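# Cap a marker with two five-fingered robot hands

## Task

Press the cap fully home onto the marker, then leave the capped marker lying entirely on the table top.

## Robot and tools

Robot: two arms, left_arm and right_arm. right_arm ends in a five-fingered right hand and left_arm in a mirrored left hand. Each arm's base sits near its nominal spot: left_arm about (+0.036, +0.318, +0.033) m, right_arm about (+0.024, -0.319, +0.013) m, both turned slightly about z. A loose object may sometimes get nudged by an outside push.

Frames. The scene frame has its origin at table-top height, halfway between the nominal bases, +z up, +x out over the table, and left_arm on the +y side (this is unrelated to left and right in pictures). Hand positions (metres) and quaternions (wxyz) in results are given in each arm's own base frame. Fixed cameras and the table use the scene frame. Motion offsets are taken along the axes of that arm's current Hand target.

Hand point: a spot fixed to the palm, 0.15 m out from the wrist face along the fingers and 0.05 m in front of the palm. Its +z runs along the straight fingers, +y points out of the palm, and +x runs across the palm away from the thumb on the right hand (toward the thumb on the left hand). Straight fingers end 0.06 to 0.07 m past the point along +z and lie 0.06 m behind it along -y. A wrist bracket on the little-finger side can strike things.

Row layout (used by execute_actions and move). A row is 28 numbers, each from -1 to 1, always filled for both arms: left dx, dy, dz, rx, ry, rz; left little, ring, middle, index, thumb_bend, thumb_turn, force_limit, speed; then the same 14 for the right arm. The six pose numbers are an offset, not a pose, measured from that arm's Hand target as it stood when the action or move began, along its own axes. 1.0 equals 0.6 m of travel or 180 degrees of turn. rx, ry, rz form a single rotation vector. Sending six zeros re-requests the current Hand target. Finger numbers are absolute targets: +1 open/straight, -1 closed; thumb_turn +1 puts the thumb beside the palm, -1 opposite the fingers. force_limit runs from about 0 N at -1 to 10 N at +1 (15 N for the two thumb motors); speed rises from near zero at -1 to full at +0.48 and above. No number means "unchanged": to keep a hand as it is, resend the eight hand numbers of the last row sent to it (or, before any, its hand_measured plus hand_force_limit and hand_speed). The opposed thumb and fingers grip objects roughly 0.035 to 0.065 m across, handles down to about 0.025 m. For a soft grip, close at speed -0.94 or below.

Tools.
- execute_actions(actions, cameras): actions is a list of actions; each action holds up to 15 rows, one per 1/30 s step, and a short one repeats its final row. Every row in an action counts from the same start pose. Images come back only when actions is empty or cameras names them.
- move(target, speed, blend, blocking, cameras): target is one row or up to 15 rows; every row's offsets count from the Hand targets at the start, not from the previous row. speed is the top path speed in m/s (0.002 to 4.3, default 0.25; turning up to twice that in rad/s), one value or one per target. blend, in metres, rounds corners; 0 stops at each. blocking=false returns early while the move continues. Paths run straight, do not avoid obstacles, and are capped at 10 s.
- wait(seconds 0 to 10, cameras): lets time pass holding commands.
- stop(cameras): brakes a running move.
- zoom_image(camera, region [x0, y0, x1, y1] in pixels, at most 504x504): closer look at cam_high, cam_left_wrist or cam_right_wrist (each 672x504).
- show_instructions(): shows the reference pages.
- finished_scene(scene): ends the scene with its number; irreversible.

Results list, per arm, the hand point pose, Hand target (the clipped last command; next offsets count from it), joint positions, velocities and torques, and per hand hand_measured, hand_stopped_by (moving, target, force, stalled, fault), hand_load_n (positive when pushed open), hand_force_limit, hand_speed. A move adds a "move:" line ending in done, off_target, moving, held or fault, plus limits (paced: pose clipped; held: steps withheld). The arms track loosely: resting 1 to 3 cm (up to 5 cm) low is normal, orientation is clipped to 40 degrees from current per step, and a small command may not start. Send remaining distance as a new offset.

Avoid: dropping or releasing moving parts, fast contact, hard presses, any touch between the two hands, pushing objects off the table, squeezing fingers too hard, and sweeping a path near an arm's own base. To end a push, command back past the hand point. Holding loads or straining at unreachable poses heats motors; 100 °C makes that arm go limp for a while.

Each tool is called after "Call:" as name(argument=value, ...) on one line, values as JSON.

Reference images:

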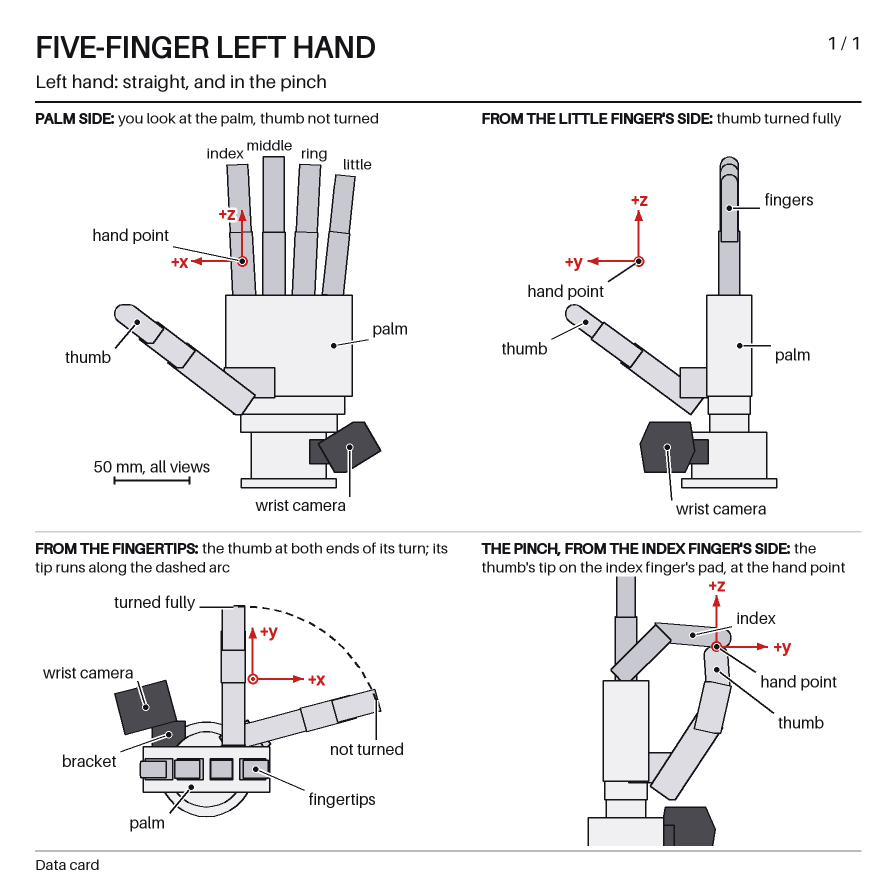

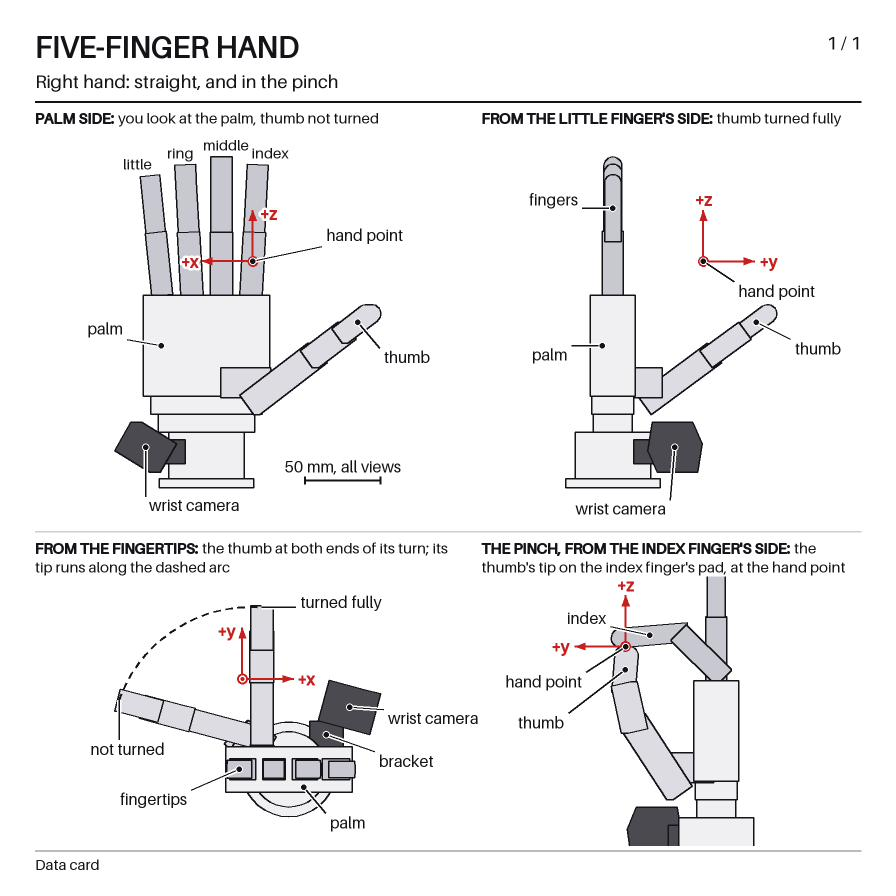

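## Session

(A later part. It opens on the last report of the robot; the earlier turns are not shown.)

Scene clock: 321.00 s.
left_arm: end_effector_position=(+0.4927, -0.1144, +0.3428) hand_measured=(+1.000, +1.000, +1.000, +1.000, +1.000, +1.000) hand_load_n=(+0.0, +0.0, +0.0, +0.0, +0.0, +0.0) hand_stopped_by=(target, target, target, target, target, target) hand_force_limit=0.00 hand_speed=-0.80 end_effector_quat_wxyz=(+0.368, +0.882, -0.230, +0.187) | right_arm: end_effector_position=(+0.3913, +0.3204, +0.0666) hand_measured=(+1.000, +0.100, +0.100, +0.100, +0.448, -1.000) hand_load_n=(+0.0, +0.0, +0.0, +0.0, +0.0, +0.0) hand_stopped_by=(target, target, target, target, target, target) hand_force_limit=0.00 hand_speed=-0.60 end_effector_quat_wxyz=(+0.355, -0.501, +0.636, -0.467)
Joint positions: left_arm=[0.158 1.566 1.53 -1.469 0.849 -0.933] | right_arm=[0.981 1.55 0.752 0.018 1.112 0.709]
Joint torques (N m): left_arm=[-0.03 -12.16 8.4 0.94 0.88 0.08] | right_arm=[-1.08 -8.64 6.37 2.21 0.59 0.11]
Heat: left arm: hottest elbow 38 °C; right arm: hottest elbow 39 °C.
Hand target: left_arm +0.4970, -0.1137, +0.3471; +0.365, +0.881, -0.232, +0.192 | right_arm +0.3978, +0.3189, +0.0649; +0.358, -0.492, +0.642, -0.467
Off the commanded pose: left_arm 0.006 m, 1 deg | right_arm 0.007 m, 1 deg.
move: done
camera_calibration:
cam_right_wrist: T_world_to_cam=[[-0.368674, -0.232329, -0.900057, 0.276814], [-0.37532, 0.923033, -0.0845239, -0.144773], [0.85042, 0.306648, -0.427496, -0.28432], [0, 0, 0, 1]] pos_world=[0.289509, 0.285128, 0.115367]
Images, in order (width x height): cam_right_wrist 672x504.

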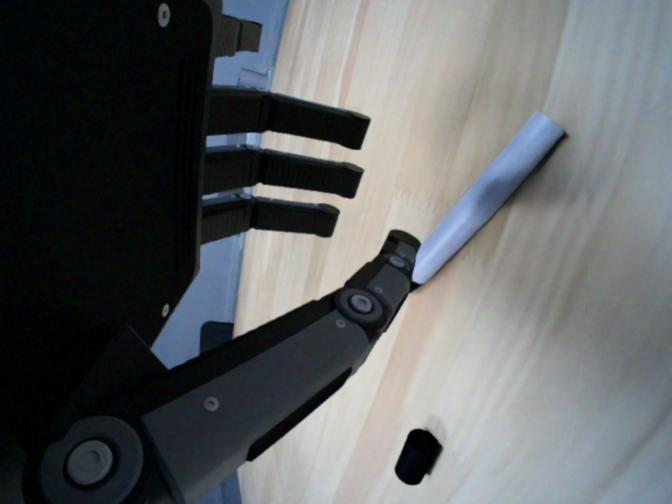

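Call:
move(target=[0,0,0,0,0,0,1,1,1,1,1,1,0,-0.8,0,0.0695,0.0283,0,0,0,1,0.1,0.1,0.1,0.45,-1,0,-0.6], speed=0.12, cameras=["cam_right_wrist"])

Scene clock: 331.63 s.
left_arm: end_effector_position=(+0.4927, -0.1144, +0.3428) hand_measured=(+1.000, +1.000, +1.000, +1.000, +1.000, +1.000) hand_load_n=(+0.0, +0.0, +0.0, +0.0, +0.0, +0.0) hand_stopped_by=(target, target, target, target, target, target) hand_force_limit=0.00 hand_speed=-0.80 end_effector_quat_wxyz=(+0.368, +0.882, -0.230, +0.187) | right_arm: end_effector_position=(+0.3942, +0.3216, +0.0212) hand_measured=(+1.000, +0.100, +0.100, +0.100, +0.448, -1.000) hand_load_n=(+0.0, +0.0, +0.0, +0.0, +0.0, +0.0) hand_stopped_by=(target, target, target, target, target, target) hand_force_limit=0.00 hand_speed=-0.60 end_effector_quat_wxyz=(+0.358, -0.498, +0.638, -0.466)
Joint positions: left_arm=[0.158 1.566 1.53 -1.469 0.849 -0.933] | right_arm=[0.977 1.67 0.723 0.174 1.11 0.711]
Joint torques (N m): left_arm=[-0.03 -12.4 8.38 0.94 0.88 0.09] | right_arm=[-1.49 -9.52 5.39 2.19 0.46 -0.01]
Heat: left arm: hottest elbow 38 °C; right arm: hottest elbow 38 °C.
Hand target: left_arm +0.4970, -0.1137, +0.3471; +0.365, +0.881, -0.232, +0.192 | right_arm +0.4010, +0.3180, +0.0199; +0.358, -0.492, +0.642, -0.467
Off the commanded pose: left_arm 0.006 m, 1 deg | right_arm 0.008 m, 1 deg.
move: done
camera_calibration:
cam_right_wrist: T_world_to_cam=[[-0.366189, -0.223088, -0.903403, 0.233413], [-0.371883, 0.925023, -0.0776861, -0.150839], [0.853, 0.307513, -0.421696, -0.308001], [0, 0, 0, 1]] pos_world=[0.292104, 0.286316, 0.0692649]
Images, in order (width x height): cam_right_wrist 672x504.

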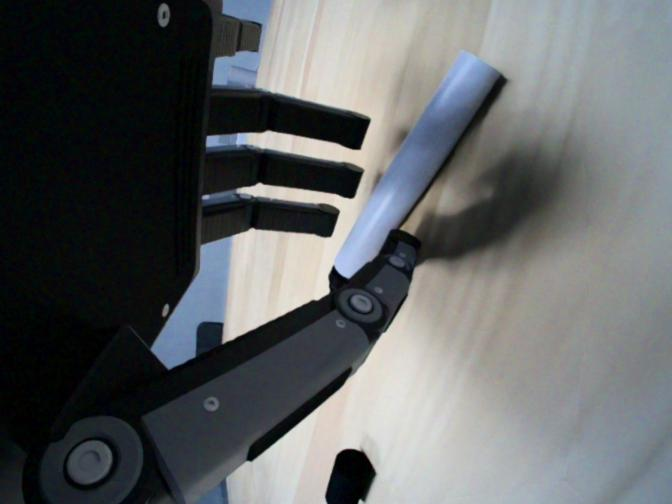

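Call:
move(target=[[0,0,0,0,0,0,1,1,1,1,1,1,0,-0.8,0,0.0105,0.0034,0,0,0,1,0.1,0.1,0.1,0.45,-1,0,-0.6],[0,0,0,0,0,0,1,1,1,1,1,1,0,-0.8,0,0.0105,0.0034,0,0,0,1,0.1,0.1,0.1,0.35,-1,0,-0.75],[0,0,0,0,0,0,1,1,1,1,1,1,0,-0.8,0,0.0105,0.0034,0,0,0,1,-0.5,-0.5,-0.5,0.33,-1,0.1,-0.8]], speed=0.06, cameras=["cam_right_wrist"])

Scene clock: 343.33 s.
left_arm: end_effector_position=(+0.4927, -0.1144, +0.3428) hand_measured=(+1.000, +1.000, +1.000, +1.000, +1.000, +1.000) hand_load_n=(+0.0, +0.0, +0.0, +0.0, +0.0, +0.0) hand_stopped_by=(target, target, target, target, target, target) hand_force_limit=0.00 hand_speed=-0.80 end_effector_quat_wxyz=(+0.368, +0.882, -0.230, +0.187) | right_arm: end_effector_position=(+0.3956, +0.3234, +0.0175) hand_measured=(+1.000, -0.210, -0.118, -0.154, +0.334, -1.000) hand_load_n=(+0.0, +6.5, +1.5, +8.0, +15.0, +0.0) hand_stopped_by=(target, force, force, force, target, target) hand_force_limit=0.10 hand_speed=-0.80 end_effector_quat_wxyz=(+0.361, -0.495, +0.639, -0.464)
Joint positions: left_arm=[0.158 1.566 1.53 -1.469 0.849 -0.933] | right_arm=[0.976 1.685 0.723 0.198 1.11 0.711]
Joint torques (N m): left_arm=[-0.09 -12.16 8.42 0.88 0.87 0.09] | right_arm=[-1.32 -9.35 5.05 2.17 0.46 0]
Heat: left arm: hottest elbow 38 °C; right arm: hottest elbow 37 °C.
Hand target: left_arm +0.4970, -0.1137, +0.3471; +0.365, +0.881, -0.232, +0.192 | right_arm +0.4011, +0.3179, +0.0133; +0.358, -0.492, +0.642, -0.467
Off the commanded pose: left_arm 0.006 m, 1 deg | right_arm 0.009 m, 1 deg.
move: done
camera_calibration:
cam_right_wrist: T_world_to_cam=[[-0.361765, -0.216333, -0.906822, 0.227161], [-0.371085, 0.92574, -0.0728066, -0.152779], [0.855232, 0.310169, -0.415179, -0.313143], [0, 0, 0, 1]] pos_world=[0.293295, 0.287703, 0.0648614]
Images, in order (width x height): cam_right_wrist 672x504.

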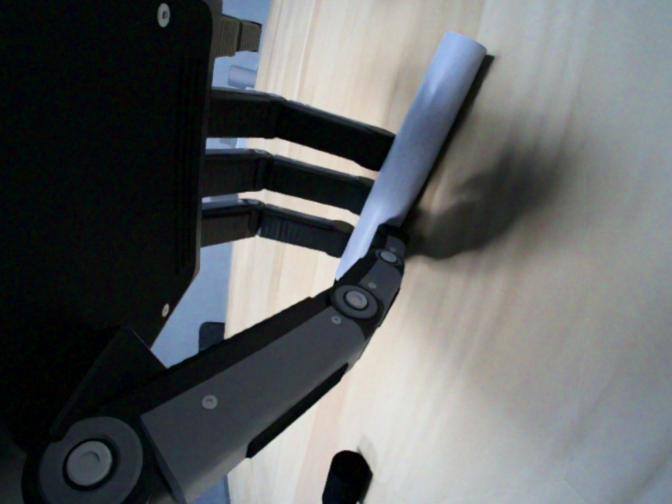

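Call:
move(target=[[0,0,0,0,0,0,1,1,1,1,1,1,0,-0.8,0,0,0,0,0,0,1,-0.6,-0.6,-0.6,0.33,-1,0.5,-0.85],[-0.15,0.007,0.15,0.12,-0.058,-0.09,1,1,1,1,1,1,0,-0.8,0,-0.0555,-0.018,0,0,0,1,-0.6,-0.6,-0.6,0.33,-1,0.5,-0.85],[-0.2943,0.0142,0.3083,0.2485,-0.1164,-0.1813,1,1,1,1,1,1,0,-0.8,-0.0067,-0.0357,-0.088,0,-0.1004,-0.0326,1,-0.6,-0.6,-0.6,0.33,-1,0.5,-0.85]], speed=0.2, cameras=["all"])

Scene clock: 376.20 s.
left_arm: end_effector_position=(+0.3828, -0.2074, +0.1521) hand_measured=(+1.000, +1.000, +1.000, +1.000, +1.000, +1.000) hand_load_n=(+0.0, +0.0, -0.5, +0.0, +0.0, +0.0) hand_stopped_by=(target, target, target, target, target, target) hand_force_limit=0.00 hand_speed=-0.80 end_effector_quat_wxyz=(+0.009, +0.999, +0.042, +0.016) | right_arm: end_effector_position=(+0.3583, +0.3280, +0.0370) hand_measured=(+1.000, -0.248, -0.140, -0.154, +0.336, -1.000) hand_load_n=(+0.0, +8.5, +6.5, +6.5, +21.5, +4.0) hand_stopped_by=(target, force, force, force, target, target) hand_force_limit=0.50 hand_speed=-0.85 end_effector_quat_wxyz=(-0.414, +0.599, -0.554, +0.404)
Joint positions: left_arm=[-0.405 1.333 1.078 -1.279 0.003 -2.061] | right_arm=[0.976 1.524 0.55 0.446 0.853 0.388]
Joint torques (N m): left_arm=[-0.67 -6.77 6.43 0.51 -0.04 -0.02] | right_arm=[-0.09 -9.88 5.35 2.65 0.27 -0.05]
Heat: left arm: hottest elbow 38 °C; right arm: hottest elbow 36 °C.
Hand target: left_arm +0.3788, -0.2070, +0.1400; +0.000, +0.999, +0.046, +0.000 | right_arm +0.3600, +0.3332, +0.0500; -0.430, +0.591, -0.552, +0.402
Off the commanded pose: left_arm 0.013 m, 2 deg | right_arm 0.014 m, 2 deg.
move: off_target (left_arm, right_arm)
camera_calibration:
cam_left_wrist: T_world_to_cam=[[0.161838, 0.986734, 0.0128079, 0.137283], [0.813891, -0.140806, 0.563698, -0.428474], [0.558023, -0.0808035, -0.825882, 0.00962509], [0, 0, 0, 1]] pos_world=[0.321142, -0.195016, 0.247721]
cam_right_wrist: T_world_to_cam=[[-0.29901, -0.340952, -0.89126, 0.250108], [-0.638074, 0.765918, -0.0789343, -0.0211955], [0.709545, 0.545088, -0.44657, -0.298164], [0, 0, 0, 1]] pos_world=[0.272822, 0.264035, 0.0880868]

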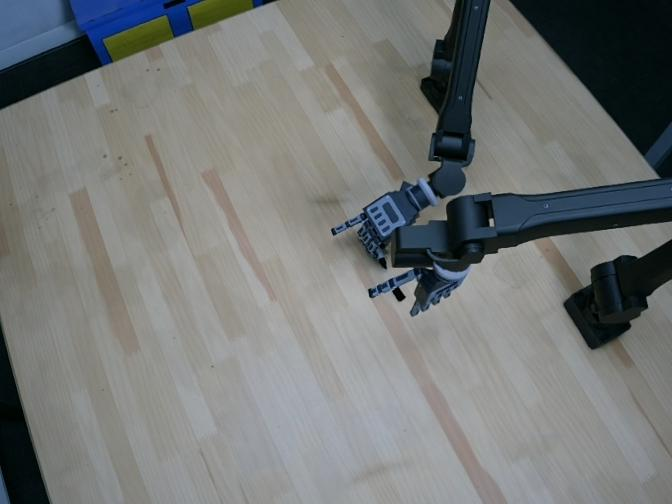

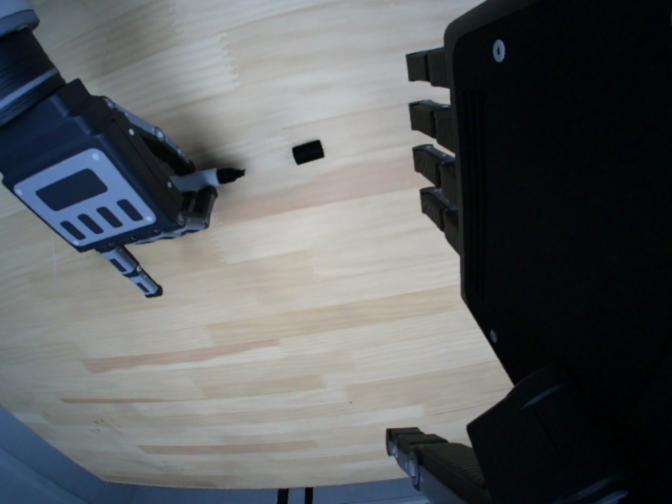

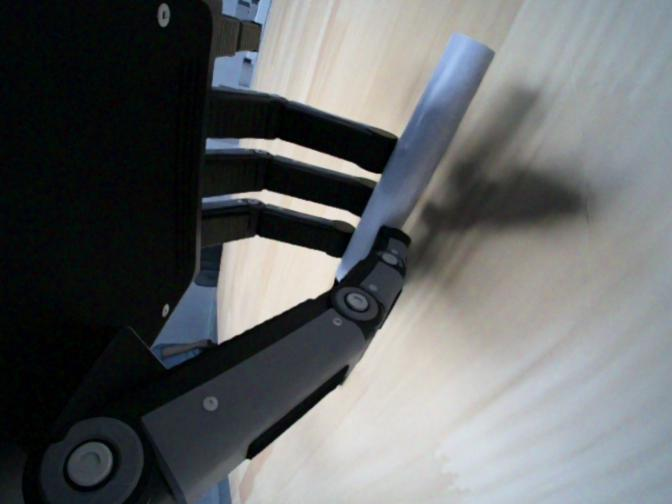

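Call:
zoom_image(camera="cam_left_wrist", region=[200, 110, 340, 215])

Call:
zoom_image(camera="cam_high", region=[360, 245, 420, 305])

Scaled by 3.600 from the camera's 672x504 image, which has a finer 960x720 frame.

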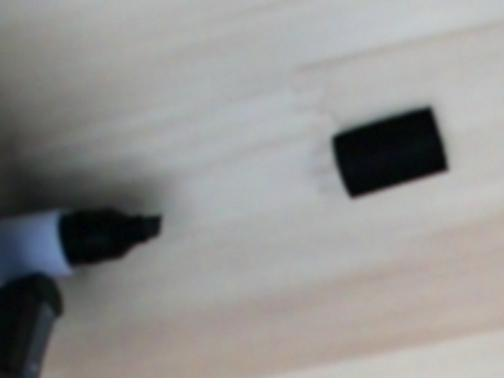

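Scaled by 8.400 from the camera's 672x504 image, which has a finer 960x720 frame.

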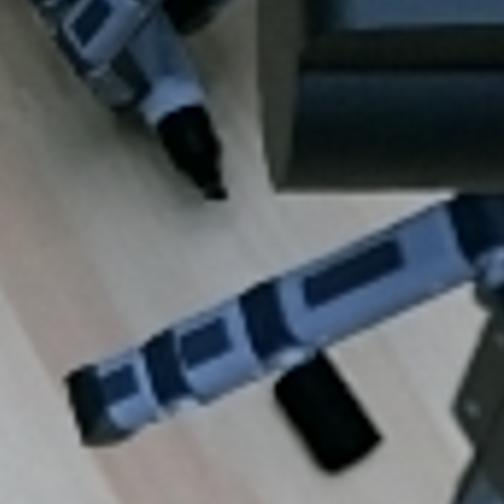

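Call:
move(target=[0.0347,0.0735,0.16,0,0,0,1,1,1,1,1,1,0,-0.8,-0.0323,0.0458,0.0313,0,-0.037,-0.012,1,-0.6,-0.6,-0.6,0.33,-1,0.5,-0.85], speed=0.12, cameras=["cam_left_wrist","cam_right_wrist"])

Call:
zoom_image(camera="cam_left_wrist", region=[200, 110, 380, 245])

Scene clock: 413.30 s.
left_arm: end_effector_position=(+0.4054, -0.2464, +0.0548) hand_measured=(+1.000, +1.000, +1.000, +1.000, +1.000, +1.000) hand_load_n=(+0.0, +0.0, +0.0, +0.0, +0.0, +0.0) hand_stopped_by=(target, target, target, target, target, target) hand_force_limit=0.00 hand_speed=-0.80 end_effector_quat_wxyz=(+0.008, +1.000, +0.029, +0.004) | right_arm: end_effector_position=(+0.3606, +0.3568, +0.0190) hand_measured=(+1.000, -0.248, -0.140, -0.154, +0.336, -1.000) hand_load_n=(+0.0, +8.0, +6.5, +6.5, +21.5, +4.0) hand_stopped_by=(target, force, force, force, target, target) hand_force_limit=0.50 hand_speed=-0.85 end_effector_quat_wxyz=(-0.453, +0.628, -0.513, +0.370)
Joint positions: left_arm=[-0.463 1.545 1.027 -1.037 0.01 -2.091] | right_arm=[0.963 1.625 0.546 0.649 0.714 0.293]
Joint torques (N m): left_arm=[-0.67 -9.23 5.83 1.24 0.17 -0.02] | right_arm=[-1.61 -8.12 4.96 2.71 0.19 -0.04]
Heat: left arm: hottest elbow 35 °C; right arm: hottest elbow 34 °C.
Hand target: left_arm +0.4036, -0.2492, +0.0441; +0.000, +0.999, +0.046, +0.000 | right_arm +0.3680, +0.3533, +0.0181; -0.454, +0.624, -0.515, +0.375
Off the commanded pose: left_arm 0.011 m, 2 deg | right_arm 0.008 m, 1 deg.
joint sent to its limit (left arm) — joint 6 (wrist roll), lower limit. The joint targets still meet the commanded pose.
move: off_target (left_arm)
camera_calibration:
cam_left_wrist: T_world_to_cam=[[0.189339, 0.981861, 0.0100233, 0.161184], [0.822297, -0.164132, 0.544875, -0.405605], [0.536636, -0.0949242, -0.838457, -0.0806607], [0, 0, 0, 1]] pos_world=[0.346295, -0.23249, 0.151758]
cam_right_wrist: T_world_to_cam=[[-0.237967, -0.354756, -0.904168, 0.227764], [-0.738633, 0.670597, -0.0687127, 0.0268983], [0.630709, 0.651497, -0.421614, -0.333517], [0, 0, 0, 1]] pos_world=[0.284421, 0.280048, 0.0671696]
Images, in order (width x height): cam_left_wrist 672x504, cam_right_wrist 672x504.

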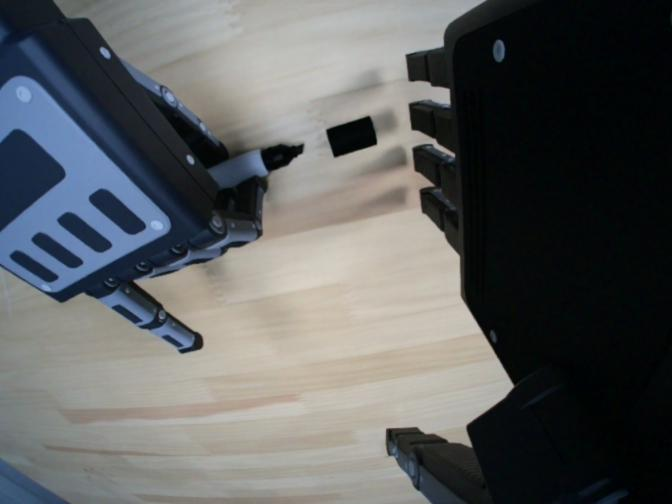

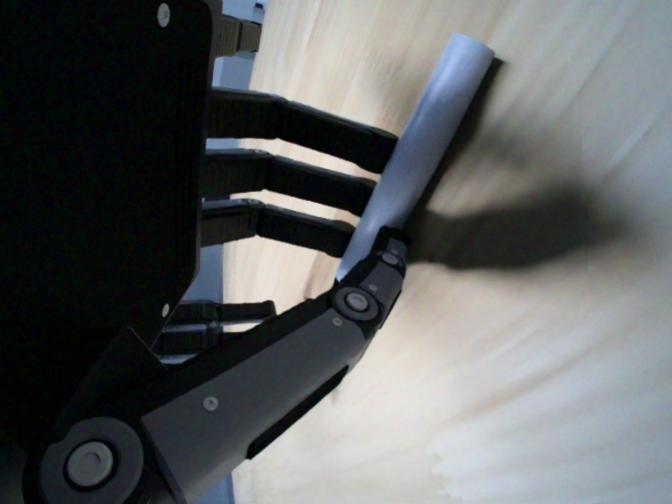

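Scaled by 2.800 from the camera's 672x504 image, which has a finer 960x720 frame.

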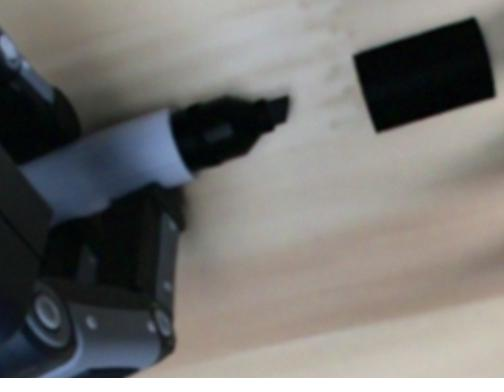

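Call:
move(target=[-0.0148,0.0338,0.0267,0,0,0,1,1,1,1,1,1,0,-0.8,-0.0195,-0.0015,0.0048,0,0,0,1,-0.6,-0.6,-0.6,0.33,-1,0.5,-0.85], speed=0.06, cameras=["cam_left_wrist"])

Call:
zoom_image(camera="cam_left_wrist", region=[230, 80, 440, 240])

Scene clock: 442.83 s.
left_arm: end_effector_position=(+0.4009, -0.2691, +0.0423) hand_measured=(+1.000, +1.000, +1.000, +1.000, +1.000, +1.000) hand_load_n=(+0.0, +0.0, +0.0, +0.0, +0.0, +0.0) hand_stopped_by=(target, target, target, target, target, target) hand_force_limit=0.00 hand_speed=-0.80 end_effector_quat_wxyz=(+0.017, +1.000, +0.008, +0.004) | right_arm: end_effector_position=(+0.3627, +0.3560, +0.0175) hand_measured=(+1.000, -0.248, -0.140, -0.154, +0.336, -1.000) hand_load_n=(+0.0, +9.0, +6.5, +6.0, +21.0, +4.0) hand_stopped_by=(target, force, force, force, target, target) hand_force_limit=0.50 hand_speed=-0.85 end_effector_quat_wxyz=(-0.450, +0.626, -0.515, +0.375)
Joint positions: left_arm=[-0.504 1.58 1.027 -0.996 0.025 -2.091] | right_arm=[0.963 1.633 0.551 0.649 0.726 0.292]
Joint torques (N m): left_arm=[-0.44 -9.35 5.41 1.21 0.17 -0.02] | right_arm=[-0.15 -7.65 6.84 2.11 0.32 0.03]
Heat: left arm: hottest elbow 34 °C; right arm: hottest elbow 34 °C.
Hand target: left_arm +0.3968, -0.2702, +0.0282; +0.000, +0.999, +0.046, +0.000 | right_arm +0.3687, +0.3653, +0.0180; -0.453, +0.624, -0.515, +0.375
Off the commanded pose: left_arm 0.015 m, 5 deg | right_arm 0.011 m, 0 deg.
joint sent to its limit (left arm) — joint 6 (wrist roll), lower limit. The joint targets are off in orientation, not in position.
move: off_target (left_arm, right_arm)
camera_calibration:
cam_left_wrist: T_world_to_cam=[[0.22921, 0.973357, -0.00622374, 0.166875], [0.815384, -0.18851, 0.54737, -0.402803], [0.531613, -0.130537, -0.836868, -0.0985261], [0, 0, 0, 1]] pos_world=[0.342567, -0.251223, 0.139068]
Images, in order (width x height): cam_left_wrist 672x504.

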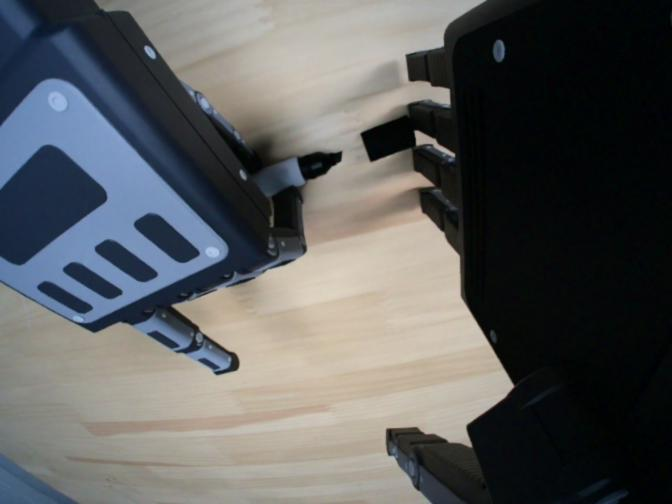

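Scaled by 2.400 from the camera's 672x504 image, which has a finer 960x720 frame.

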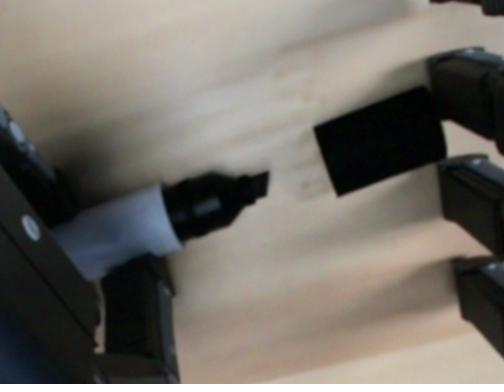

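Call:
move(target=[0.0117,0.001,0,0,0,0,1,1,1,1,1,1,0,-0.8,-0.0198,-0.0009,0.0028,0,0.0106,0.0034,1,-0.6,-0.6,-0.6,0.33,-1,0.5,-0.85], speed=0.05, cameras=["cam_left_wrist"])

Call:
zoom_image(camera="cam_left_wrist", region=[230, 80, 440, 240])

Scene clock: 468.10 s.
left_arm: end_effector_position=(+0.4007, -0.2690, +0.0409) hand_measured=(+1.000, +1.000, +1.000, +1.000, +1.000, +1.000) hand_load_n=(+0.0, +0.0, +0.0, +0.0, +0.0, +0.0) hand_stopped_by=(target, target, target, target, target, target) hand_force_limit=0.00 hand_speed=-0.80 end_effector_quat_wxyz=(+0.016, +1.000, +0.008, +0.002) | right_arm: end_effector_position=(+0.3686, +0.3618, +0.0181) hand_measured=(+1.000, -0.248, -0.140, -0.154, +0.336, -1.000) hand_load_n=(+0.0, +8.5, +6.5, +6.5, +21.5, +4.0) hand_stopped_by=(target, force, force, force, target, target) hand_force_limit=0.50 hand_speed=-0.85 end_effector_quat_wxyz=(-0.443, +0.612, -0.529, +0.388)
Joint positions: left_arm=[-0.504 1.583 1.027 -0.996 0.025 -2.091] | right_arm=[0.979 1.655 0.587 0.617 0.788 0.323]
Joint torques (N m): left_arm=[0.03 -8.64 6.56 1.22 0.08 -0.01] | right_arm=[0.91 -8.12 7.13 1.48 0.31 0.11]
Heat: left arm: hottest elbow 34 °C; right arm: hottest elbow 34 °C.
Hand target: left_arm +0.4038, -0.2701, +0.0282; +0.000, +0.999, +0.046, +0.000 | right_arm +0.3682, +0.3773, +0.0180; -0.447, +0.614, -0.526, +0.383
Off the commanded pose: left_arm 0.013 m, 5 deg | right_arm 0.016 m, 1 deg.
joint sent to its limit (left arm) — joint 6 (wrist roll), lower limit. The joint targets are off in orientation, not in position.
move: off_target (left_arm, right_arm)
camera_calibration:
cam_left_wrist: T_world_to_cam=[[0.229144, 0.973378, -0.00540347, 0.166781], [0.816857, -0.189272, 0.544905, -0.402495], [0.529375, -0.129275, -0.838481, -0.098229], [0, 0, 0, 1]] pos_world=[0.342564, -0.25122, 0.137859]
Images, in order (width x height): cam_left_wrist 672x504.

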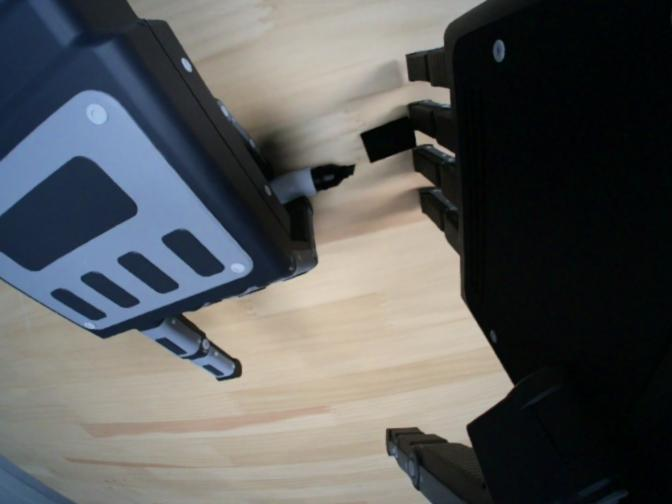

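Scaled by 2.400 from the camera's 672x504 image, which has a finer 960x720 frame.

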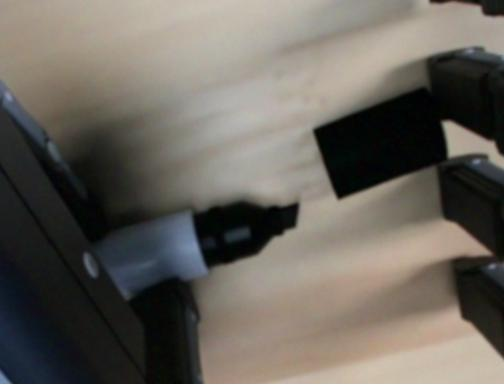

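Call:
move(target=[0.0117,0.001,0,0,0,0,1,1,1,1,1,1,0,-0.8,-0.0023,0.0046,-0.0141,0,-0.0079,-0.0026,1,-0.6,-0.6,-0.6,0.33,-1,0.5,-0.85], speed=0.05, cameras=["cam_left_wrist"])

Call:
zoom_image(camera="cam_left_wrist", region=[230, 80, 440, 240])

Scene clock: 481.17 s.
left_arm: end_effector_position=(+0.4006, -0.2689, +0.0404) hand_measured=(+1.000, +1.000, +1.000, +1.000, +1.000, +1.000) hand_load_n=(+0.0, +0.0, +0.0, +0.0, +0.0, +0.0) hand_stopped_by=(target, target, target, target, target, target) hand_force_limit=0.00 hand_speed=-0.80 end_effector_quat_wxyz=(+0.016, +1.000, +0.009, +0.002) | right_arm: end_effector_position=(+0.3652, +0.3658, +0.0178) hand_measured=(+1.000, -0.248, -0.140, -0.154, +0.336, -1.000) hand_load_n=(+0.0, +8.5, +6.5, +6.5, +21.0, +4.0) hand_stopped_by=(target, force, force, force, target, target) hand_force_limit=0.50 hand_speed=-0.85 end_effector_quat_wxyz=(-0.445, +0.615, -0.525, +0.384)
Joint positions: left_arm=[-0.504 1.584 1.027 -0.996 0.025 -2.092] | right_arm=[0.987 1.655 0.587 0.617 0.781 0.324]
Joint torques (N m): left_arm=[0.73 -7.53 7.77 1.05 -0.03 -0.01] | right_arm=[1.14 -9 5.39 2.14 0.07 0.02]
Heat: left arm: hottest elbow 34 °C; right arm: hottest elbow 36 °C.
Hand target: left_arm +0.4108, -0.2701, +0.0282; +0.000, +0.999, +0.046, +0.000 | right_arm +0.3592, +0.3772, +0.0180; -0.452, +0.621, -0.518, +0.377
Off the commanded pose: left_arm 0.016 m, 5 deg | right_arm 0.013 m, 2 deg.
joint sent to its limit (left arm) — joint 6 (wrist roll), lower limit. The joint targets are off in orientation, not in position.
move: off_target (left_arm, right_arm)
camera_calibration:
cam_left_wrist: T_world_to_cam=[[0.22872, 0.973479, -0.0050747, 0.166879], [0.817461, -0.189227, 0.544013, -0.402374], [0.528625, -0.128575, -0.839061, -0.0981901], [0, 0, 0, 1]] pos_world=[0.342663, -0.251218, 0.137356]
Images, in order (width x height): cam_left_wrist 672x504.

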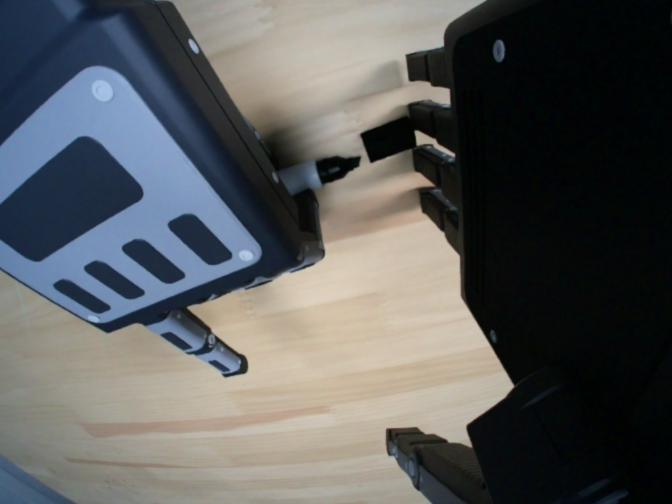

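Scaled by 2.400 from the camera's 672x504 image, which has a finer 960x720 frame.

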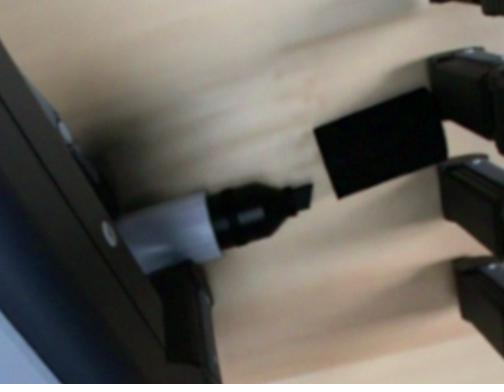

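Call:
move(target=[0,0,0,0,0,0,1,1,1,1,1,1,0,-0.8,0.0053,0.0023,-0.0073,0,-0.0238,-0.0077,1,-0.6,-0.6,-0.6,0.33,-1,0.5,-0.85], speed=0.05, cameras=["cam_left_wrist"])

Call:
zoom_image(camera="cam_left_wrist", region=[230, 80, 440, 240])

Scene clock: 489.83 s.
left_arm: end_effector_position=(+0.4008, -0.2686, +0.0404) hand_measured=(+1.000, +1.000, +1.000, +1.000, +1.000, +1.000) hand_load_n=(+0.0, +0.0, -2.5, +0.0, -0.5, +0.0) hand_stopped_by=(target, target, target, target, target, target) hand_force_limit=0.00 hand_speed=-0.80 end_effector_quat_wxyz=(+0.015, +1.000, +0.009, +0.002) | right_arm: end_effector_position=(+0.3578, +0.3714, +0.0174) hand_measured=(+1.000, -0.248, -0.140, -0.154, +0.336, -1.000) hand_load_n=(+0.0, +8.0, +7.0, +6.5, +20.5, +3.5) hand_stopped_by=(target, force, force, force, target, target) hand_force_limit=0.50 hand_speed=-0.85 end_effector_quat_wxyz=(-0.461, +0.638, -0.497, +0.365)
Joint positions: left_arm=[-0.503 1.584 1.027 -0.996 0.025 -2.092] | right_arm=[0.98 1.649 0.562 0.676 0.696 0.265]
Joint torques (N m): left_arm=[0.56 -7.41 7.75 1.06 0.01 -0.01] | right_arm=[-0.32 -9.58 4.19 2.3 -0.37 0.03]
Heat: left arm: hottest elbow 34 °C; right arm: hottest elbow 35 °C.
Hand target: left_arm +0.4109, -0.2700, +0.0282; +0.000, +0.999, +0.046, +0.000 | right_arm +0.3553, +0.3733, +0.0180; -0.466, +0.641, -0.493, +0.359
Off the commanded pose: left_arm 0.016 m, 5 deg | right_arm 0.003 m, 1 deg.
joint sent to its limit (left arm) — joint 6 (wrist roll), lower limit. The joint targets are off in orientation, not in position.
move: off_target (left_arm)
camera_calibration:
cam_left_wrist: T_world_to_cam=[[0.228381, 0.973562, -0.00441058, 0.166705], [0.817357, -0.189273, 0.544153, -0.402414], [0.528932, -0.127879, -0.838974, -0.0981593], [0, 0, 0, 1]] pos_world=[0.342763, -0.251017, 0.137357]
Images, in order (width x height): cam_left_wrist 672x504.

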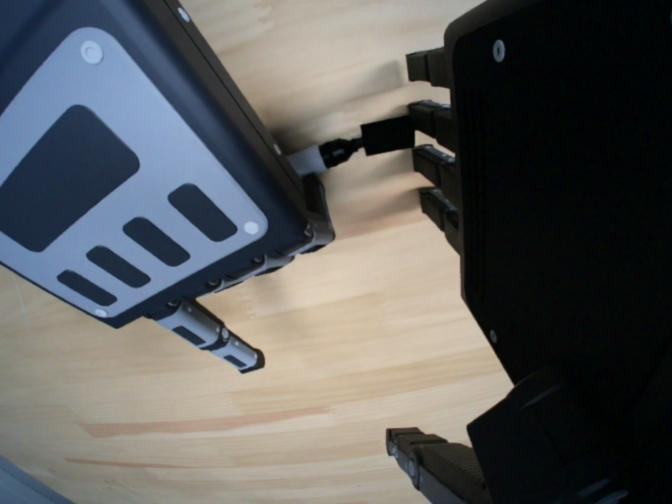

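Scaled by 2.400 from the camera's 672x504 image, which has a finer 960x720 frame.

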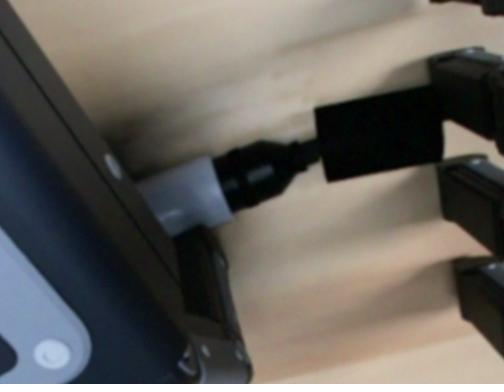

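Call:
move(target=[0.0117,0.001,0,0,0,0,1,1,1,1,1,1,0,-0.8,0,0,0,0,0,0,1,-0.6,-0.6,-0.6,0.33,-1,0.5,-0.85], speed=0.05, cameras=["cam_left_wrist"])

Call:
zoom_image(camera="cam_left_wrist", region=[230, 80, 440, 240])

Scene clock: 498.47 s.
left_arm: end_effector_position=(+0.4017, -0.2685, +0.0398) hand_measured=(+1.000, +1.000, +1.000, +1.000, +1.000, +1.000) hand_load_n=(+0.0, +0.5, -3.0, +0.0, +0.0, +0.0) hand_stopped_by=(target, target, target, target, target, target) hand_force_limit=0.00 hand_speed=-0.80 end_effector_quat_wxyz=(+0.013, +1.000, +0.009, -0.002) | right_arm: end_effector_position=(+0.3578, +0.3714, +0.0174) hand_measured=(+1.000, -0.248, -0.140, -0.154, +0.336, -1.000) hand_load_n=(+0.0, +8.0, +7.0, +6.5, +21.0, +3.0) hand_stopped_by=(target, force, force, force, target, target) hand_force_limit=0.50 hand_speed=-0.85 end_effector_quat_wxyz=(-0.461, +0.638, -0.496, +0.365)
Joint positions: left_arm=[-0.502 1.592 1.037 -1.007 0.025 -2.092] | right_arm=[0.98 1.649 0.562 0.676 0.696 0.265]
Joint torques (N m): left_arm=[0.97 -7.47 8.18 1.29 -0.09 0] | right_arm=[-0.32 -9.52 4.23 2.3 -0.37 0.02]
Heat: left arm: hottest elbow 34 °C; right arm: hottest elbow 35 °C.
Hand target: left_arm +0.4177, -0.2700, +0.0281; +0.000, +0.999, +0.046, +0.000 | right_arm +0.3553, +0.3733, +0.0180; -0.466, +0.641, -0.493, +0.359
Off the commanded pose: left_arm 0.020 m, 4 deg | right_arm 0.003 m, 1 deg.
joint sent to its limit (left arm) — joint 6 (wrist roll), lower limit. The joint targets are off in orientation, not in position.
move: off_target (left_arm)
camera_calibration:
cam_left_wrist: T_world_to_cam=[[0.227222, 0.973842, -0.00163779, 0.166863], [0.822254, -0.190951, 0.536131, -0.404961], [0.521794, -0.123167, -0.844133, -0.0948372], [0, 0, 0, 1]] pos_world=[0.344552, -0.251506, 0.13733]
Images, in order (width x height): cam_left_wrist 672x504.

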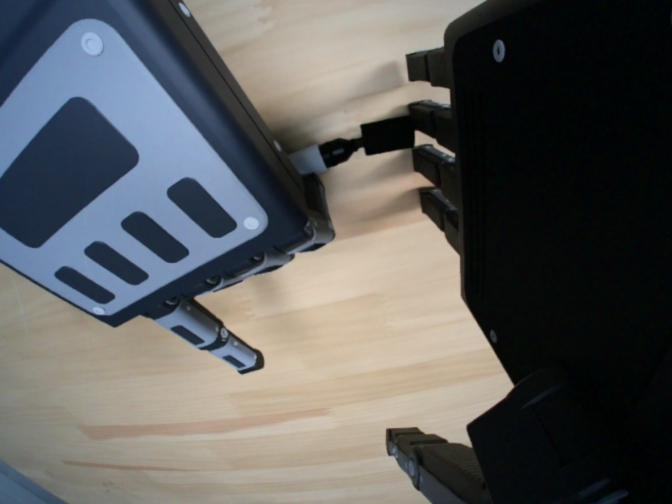

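Scaled by 2.400 from the camera's 672x504 image, which has a finer 960x720 frame.

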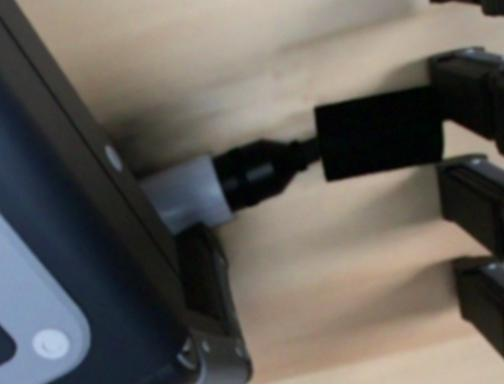

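Call:
move(target=[-0.0135,0,-0.013,0,0,0,1,1,1,1,1,1,0,-0.8,0,0,0,0,0,0,1,-0.6,-0.6,-0.6,0.33,-1,0.5,-0.85], speed=0.05, cameras=["cam_left_wrist"])

Call:
zoom_image(camera="cam_left_wrist", region=[230, 80, 440, 240])

Scene clock: 506.10 s.
left_arm: end_effector_position=(+0.4015, -0.2685, +0.0399) hand_measured=(+1.000, +1.000, +1.000, +1.000, +1.000, +1.000) hand_load_n=(+0.0, +0.5, -3.5, +0.0, +0.0, +0.0) hand_stopped_by=(target, target, target, target, target, target) hand_force_limit=0.00 hand_speed=-0.80 end_effector_quat_wxyz=(+0.013, +1.000, +0.009, -0.003) | right_arm: end_effector_position=(+0.3578, +0.3714, +0.0174) hand_measured=(+1.000, -0.248, -0.140, -0.154, +0.336, -1.000) hand_load_n=(+0.0, +8.0, +7.0, +6.5, +21.0, +3.5) hand_stopped_by=(target, force, force, force, target, target) hand_force_limit=0.50 hand_speed=-0.85 end_effector_quat_wxyz=(-0.461, +0.638, -0.496, +0.365)
Joint positions: left_arm=[-0.502 1.592 1.038 -1.009 0.025 -2.092] | right_arm=[0.98 1.649 0.562 0.676 0.696 0.265]
Joint torques (N m): left_arm=[0.21 -9.23 7.68 0.72 0.04 -0.01] | right_arm=[-0.26 -9.47 4.23 2.28 -0.37 0.01]
Heat: left arm: hottest elbow 35 °C; right arm: hottest elbow 35 °C.
Hand target: left_arm +0.4098, -0.2708, +0.0361; +0.000, +0.999, +0.046, +0.000 | right_arm +0.3553, +0.3733, +0.0180; -0.466, +0.641, -0.493, +0.359
Off the commanded pose: left_arm 0.009 m, 4 deg | right_arm 0.003 m, 1 deg.
joint sent to its limit (left arm) — joint 6 (wrist roll), lower limit. The joint targets are off in orientation, not in position.
move: off_target (left_arm)
camera_calibration:
cam_left_wrist: T_world_to_cam=[[0.227258, 0.973833, -0.00179017, 0.166795], [0.822915, -0.191056, 0.535077, -0.405073], [0.520734, -0.123074, -0.844801, -0.0941253], [0, 0, 0, 1]] pos_world=[0.34445, -0.251406, 0.137527]
Images, in order (width x height): cam_left_wrist 672x504.

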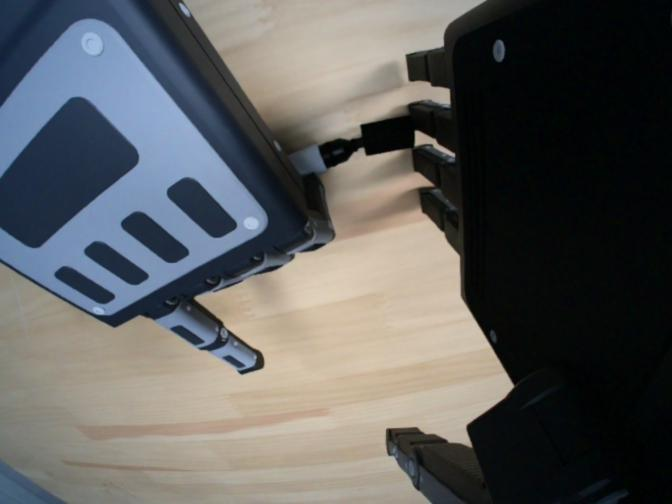

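Scaled by 2.400 from the camera's 672x504 image, which has a finer 960x720 frame.

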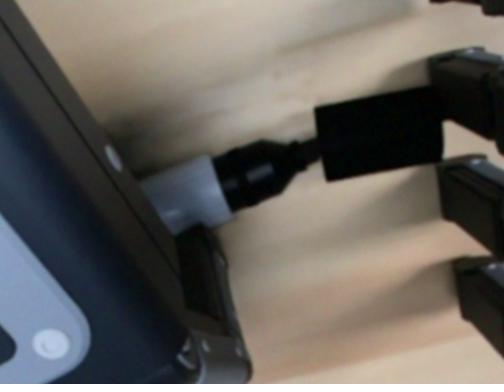

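Call:
move(target=[[0,-0.01,-0.04,0,0,0,1,1,1,1,1,1,0,-0.8,0,0,0,0,0,0,1,-0.6,-0.6,-0.6,0.33,-1,0.5,-0.85],[0.003,-0.01,-0.025,0,0,0,1,1,1,1,1,1,0,-0.8,0,0,0,0,0,0,1,-0.6,-0.6,-0.6,0.33,-1,0.5,-0.85]], speed=0.08, cameras=["cam_left_wrist"])

Call:
zoom_image(camera="cam_left_wrist", region=[230, 80, 440, 240])

Scene clock: 513.60 s.
left_arm: end_effector_position=(+0.3927, -0.2593, +0.0390) hand_measured=(+1.000, +1.000, +1.000, +1.000, +1.000, +1.000) hand_load_n=(+0.0, +0.0, +0.0, +0.0, +0.0, +0.0) hand_stopped_by=(target, target, target, target, target, target) hand_force_limit=0.00 hand_speed=-0.80 end_effector_quat_wxyz=(+0.000, +1.000, +0.014, -0.024) | right_arm: end_effector_position=(+0.3570, +0.3730, +0.0174) hand_measured=(+1.000, -0.248, -0.140, -0.154, +0.336, -1.000) hand_load_n=(+0.0, +8.0, +6.5, +6.5, +21.0, +3.5) hand_stopped_by=(target, force, force, force, target, target) hand_force_limit=0.50 hand_speed=-0.85 end_effector_quat_wxyz=(-0.463, +0.640, -0.495, +0.362)
Joint positions: left_arm=[-0.494 1.591 1.041 -1.062 0.024 -2.092] | right_arm=[0.98 1.649 0.562 0.676 0.687 0.265]
Joint torques (N m): left_arm=[0.56 -11.4 8.28 1.07 -0.04 -0.01] | right_arm=[-0.5 -9.58 4.23 2.24 -0.06 0.02]
Heat: left arm: hottest elbow 35 °C; right arm: hottest elbow 34 °C.
Hand target: left_arm +0.4110, -0.2647, +0.0509; +0.001, +0.999, +0.046, +0.000 | right_arm +0.3554, +0.3733, +0.0181; -0.466, +0.641, -0.493, +0.359
Off the commanded pose: left_arm 0.023 m, 5 deg | right_arm 0.002 m, 1 deg.
joint sent to its limit (left arm) — joint 6 (wrist roll), lower limit. The joint targets are off in orientation, not in position.
move: off_target (left_arm)
camera_calibration:
cam_left_wrist: T_world_to_cam=[[0.220066, 0.975406, 0.0124115, 0.162539], [0.846028, -0.197179, 0.495335, -0.404707], [0.4856, -0.0985059, -0.868614, -0.068094], [0, 0, 0, 1]] pos_world=[0.33969, -0.245049, 0.139301]
Images, in order (width x height): cam_left_wrist 672x504.

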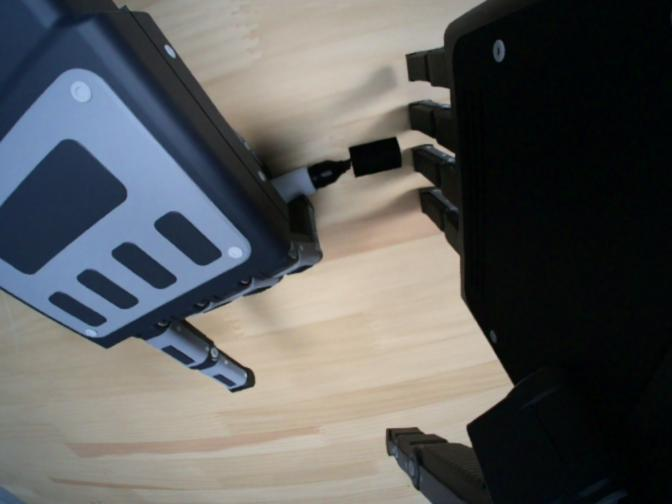

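Scaled by 2.400 from the camera's 672x504 image, which has a finer 960x720 frame.

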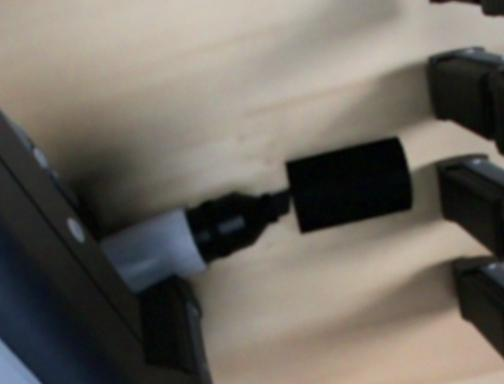

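Call:
move(target=[-0.019,0.004,0,0,0,0,1,1,1,1,1,1,0,-0.8,0,0,0,0,0,0,1,-0.6,-0.6,-0.6,0.33,-1,0.5,-0.85], speed=0.05, cameras=["cam_left_wrist"])

Call:
zoom_image(camera="cam_left_wrist", region=[230, 80, 440, 240])

Scene clock: 528.60 s.
left_arm: end_effector_position=(+0.3935, -0.2602, +0.0392) hand_measured=(+1.000, +1.000, +1.000, +1.000, +1.000, +1.000) hand_load_n=(+0.0, +0.0, +0.0, +0.0, +0.0, +0.0) hand_stopped_by=(target, target, target, target, target, target) hand_force_limit=0.00 hand_speed=-0.80 end_effector_quat_wxyz=(+0.002, +1.000, +0.013, -0.022) | right_arm: end_effector_position=(+0.3570, +0.3730, +0.0174) hand_measured=(+1.000, -0.248, -0.140, -0.154, +0.336, -1.000) hand_load_n=(+0.0, +8.5, +7.0, +6.0, +20.5, +3.5) hand_stopped_by=(target, force, force, force, target, target) hand_force_limit=0.50 hand_speed=-0.85 end_effector_quat_wxyz=(-0.463, +0.640, -0.495, +0.362)
Joint positions: left_arm=[-0.495 1.591 1.041 -1.058 0.025 -2.092] | right_arm=[0.98 1.649 0.562 0.676 0.687 0.265]
Joint torques (N m): left_arm=[-0.73 -12.51 6.74 1.07 0.19 -0.01] | right_arm=[-0.26 -9.52 4.23 2.26 -0.07 0.02]
Heat: left arm: hottest elbow 36 °C; right arm: hottest elbow 34 °C.
Hand target: left_arm +0.3999, -0.2680, +0.0509; +0.000, +0.999, +0.046, +0.000 | right_arm +0.3554, +0.3733, +0.0181; -0.466, +0.641, -0.493, +0.359
Off the commanded pose: left_arm 0.016 m, 5 deg | right_arm 0.002 m, 1 deg.
joint sent to its limit (left arm) — joint 6 (wrist roll), lower limit. The joint targets are off in orientation, not in position.
move: off_target (left_arm)
camera_calibration:
cam_left_wrist: T_world_to_cam=[[0.220279, 0.975384, 0.0101771, 0.163252], [0.844419, -0.195904, 0.498575, -0.404849], [0.488296, -0.101232, -0.866787, -0.0702315], [0, 0, 0, 1]] pos_world=[0.340195, -0.245655, 0.139311]
Images, in order (width x height): cam_left_wrist 672x504.

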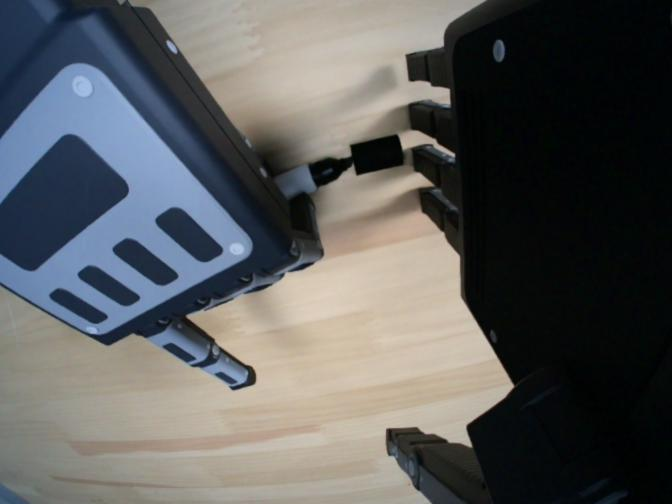

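Scaled by 2.400 from the camera's 672x504 image, which has a finer 960x720 frame.

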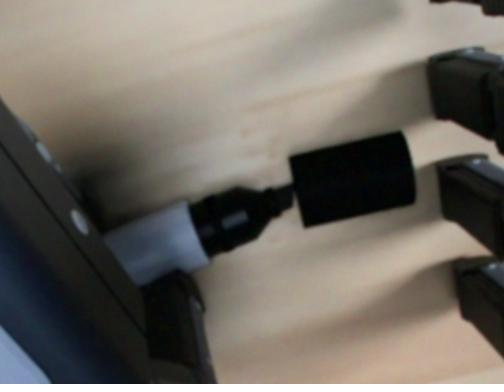

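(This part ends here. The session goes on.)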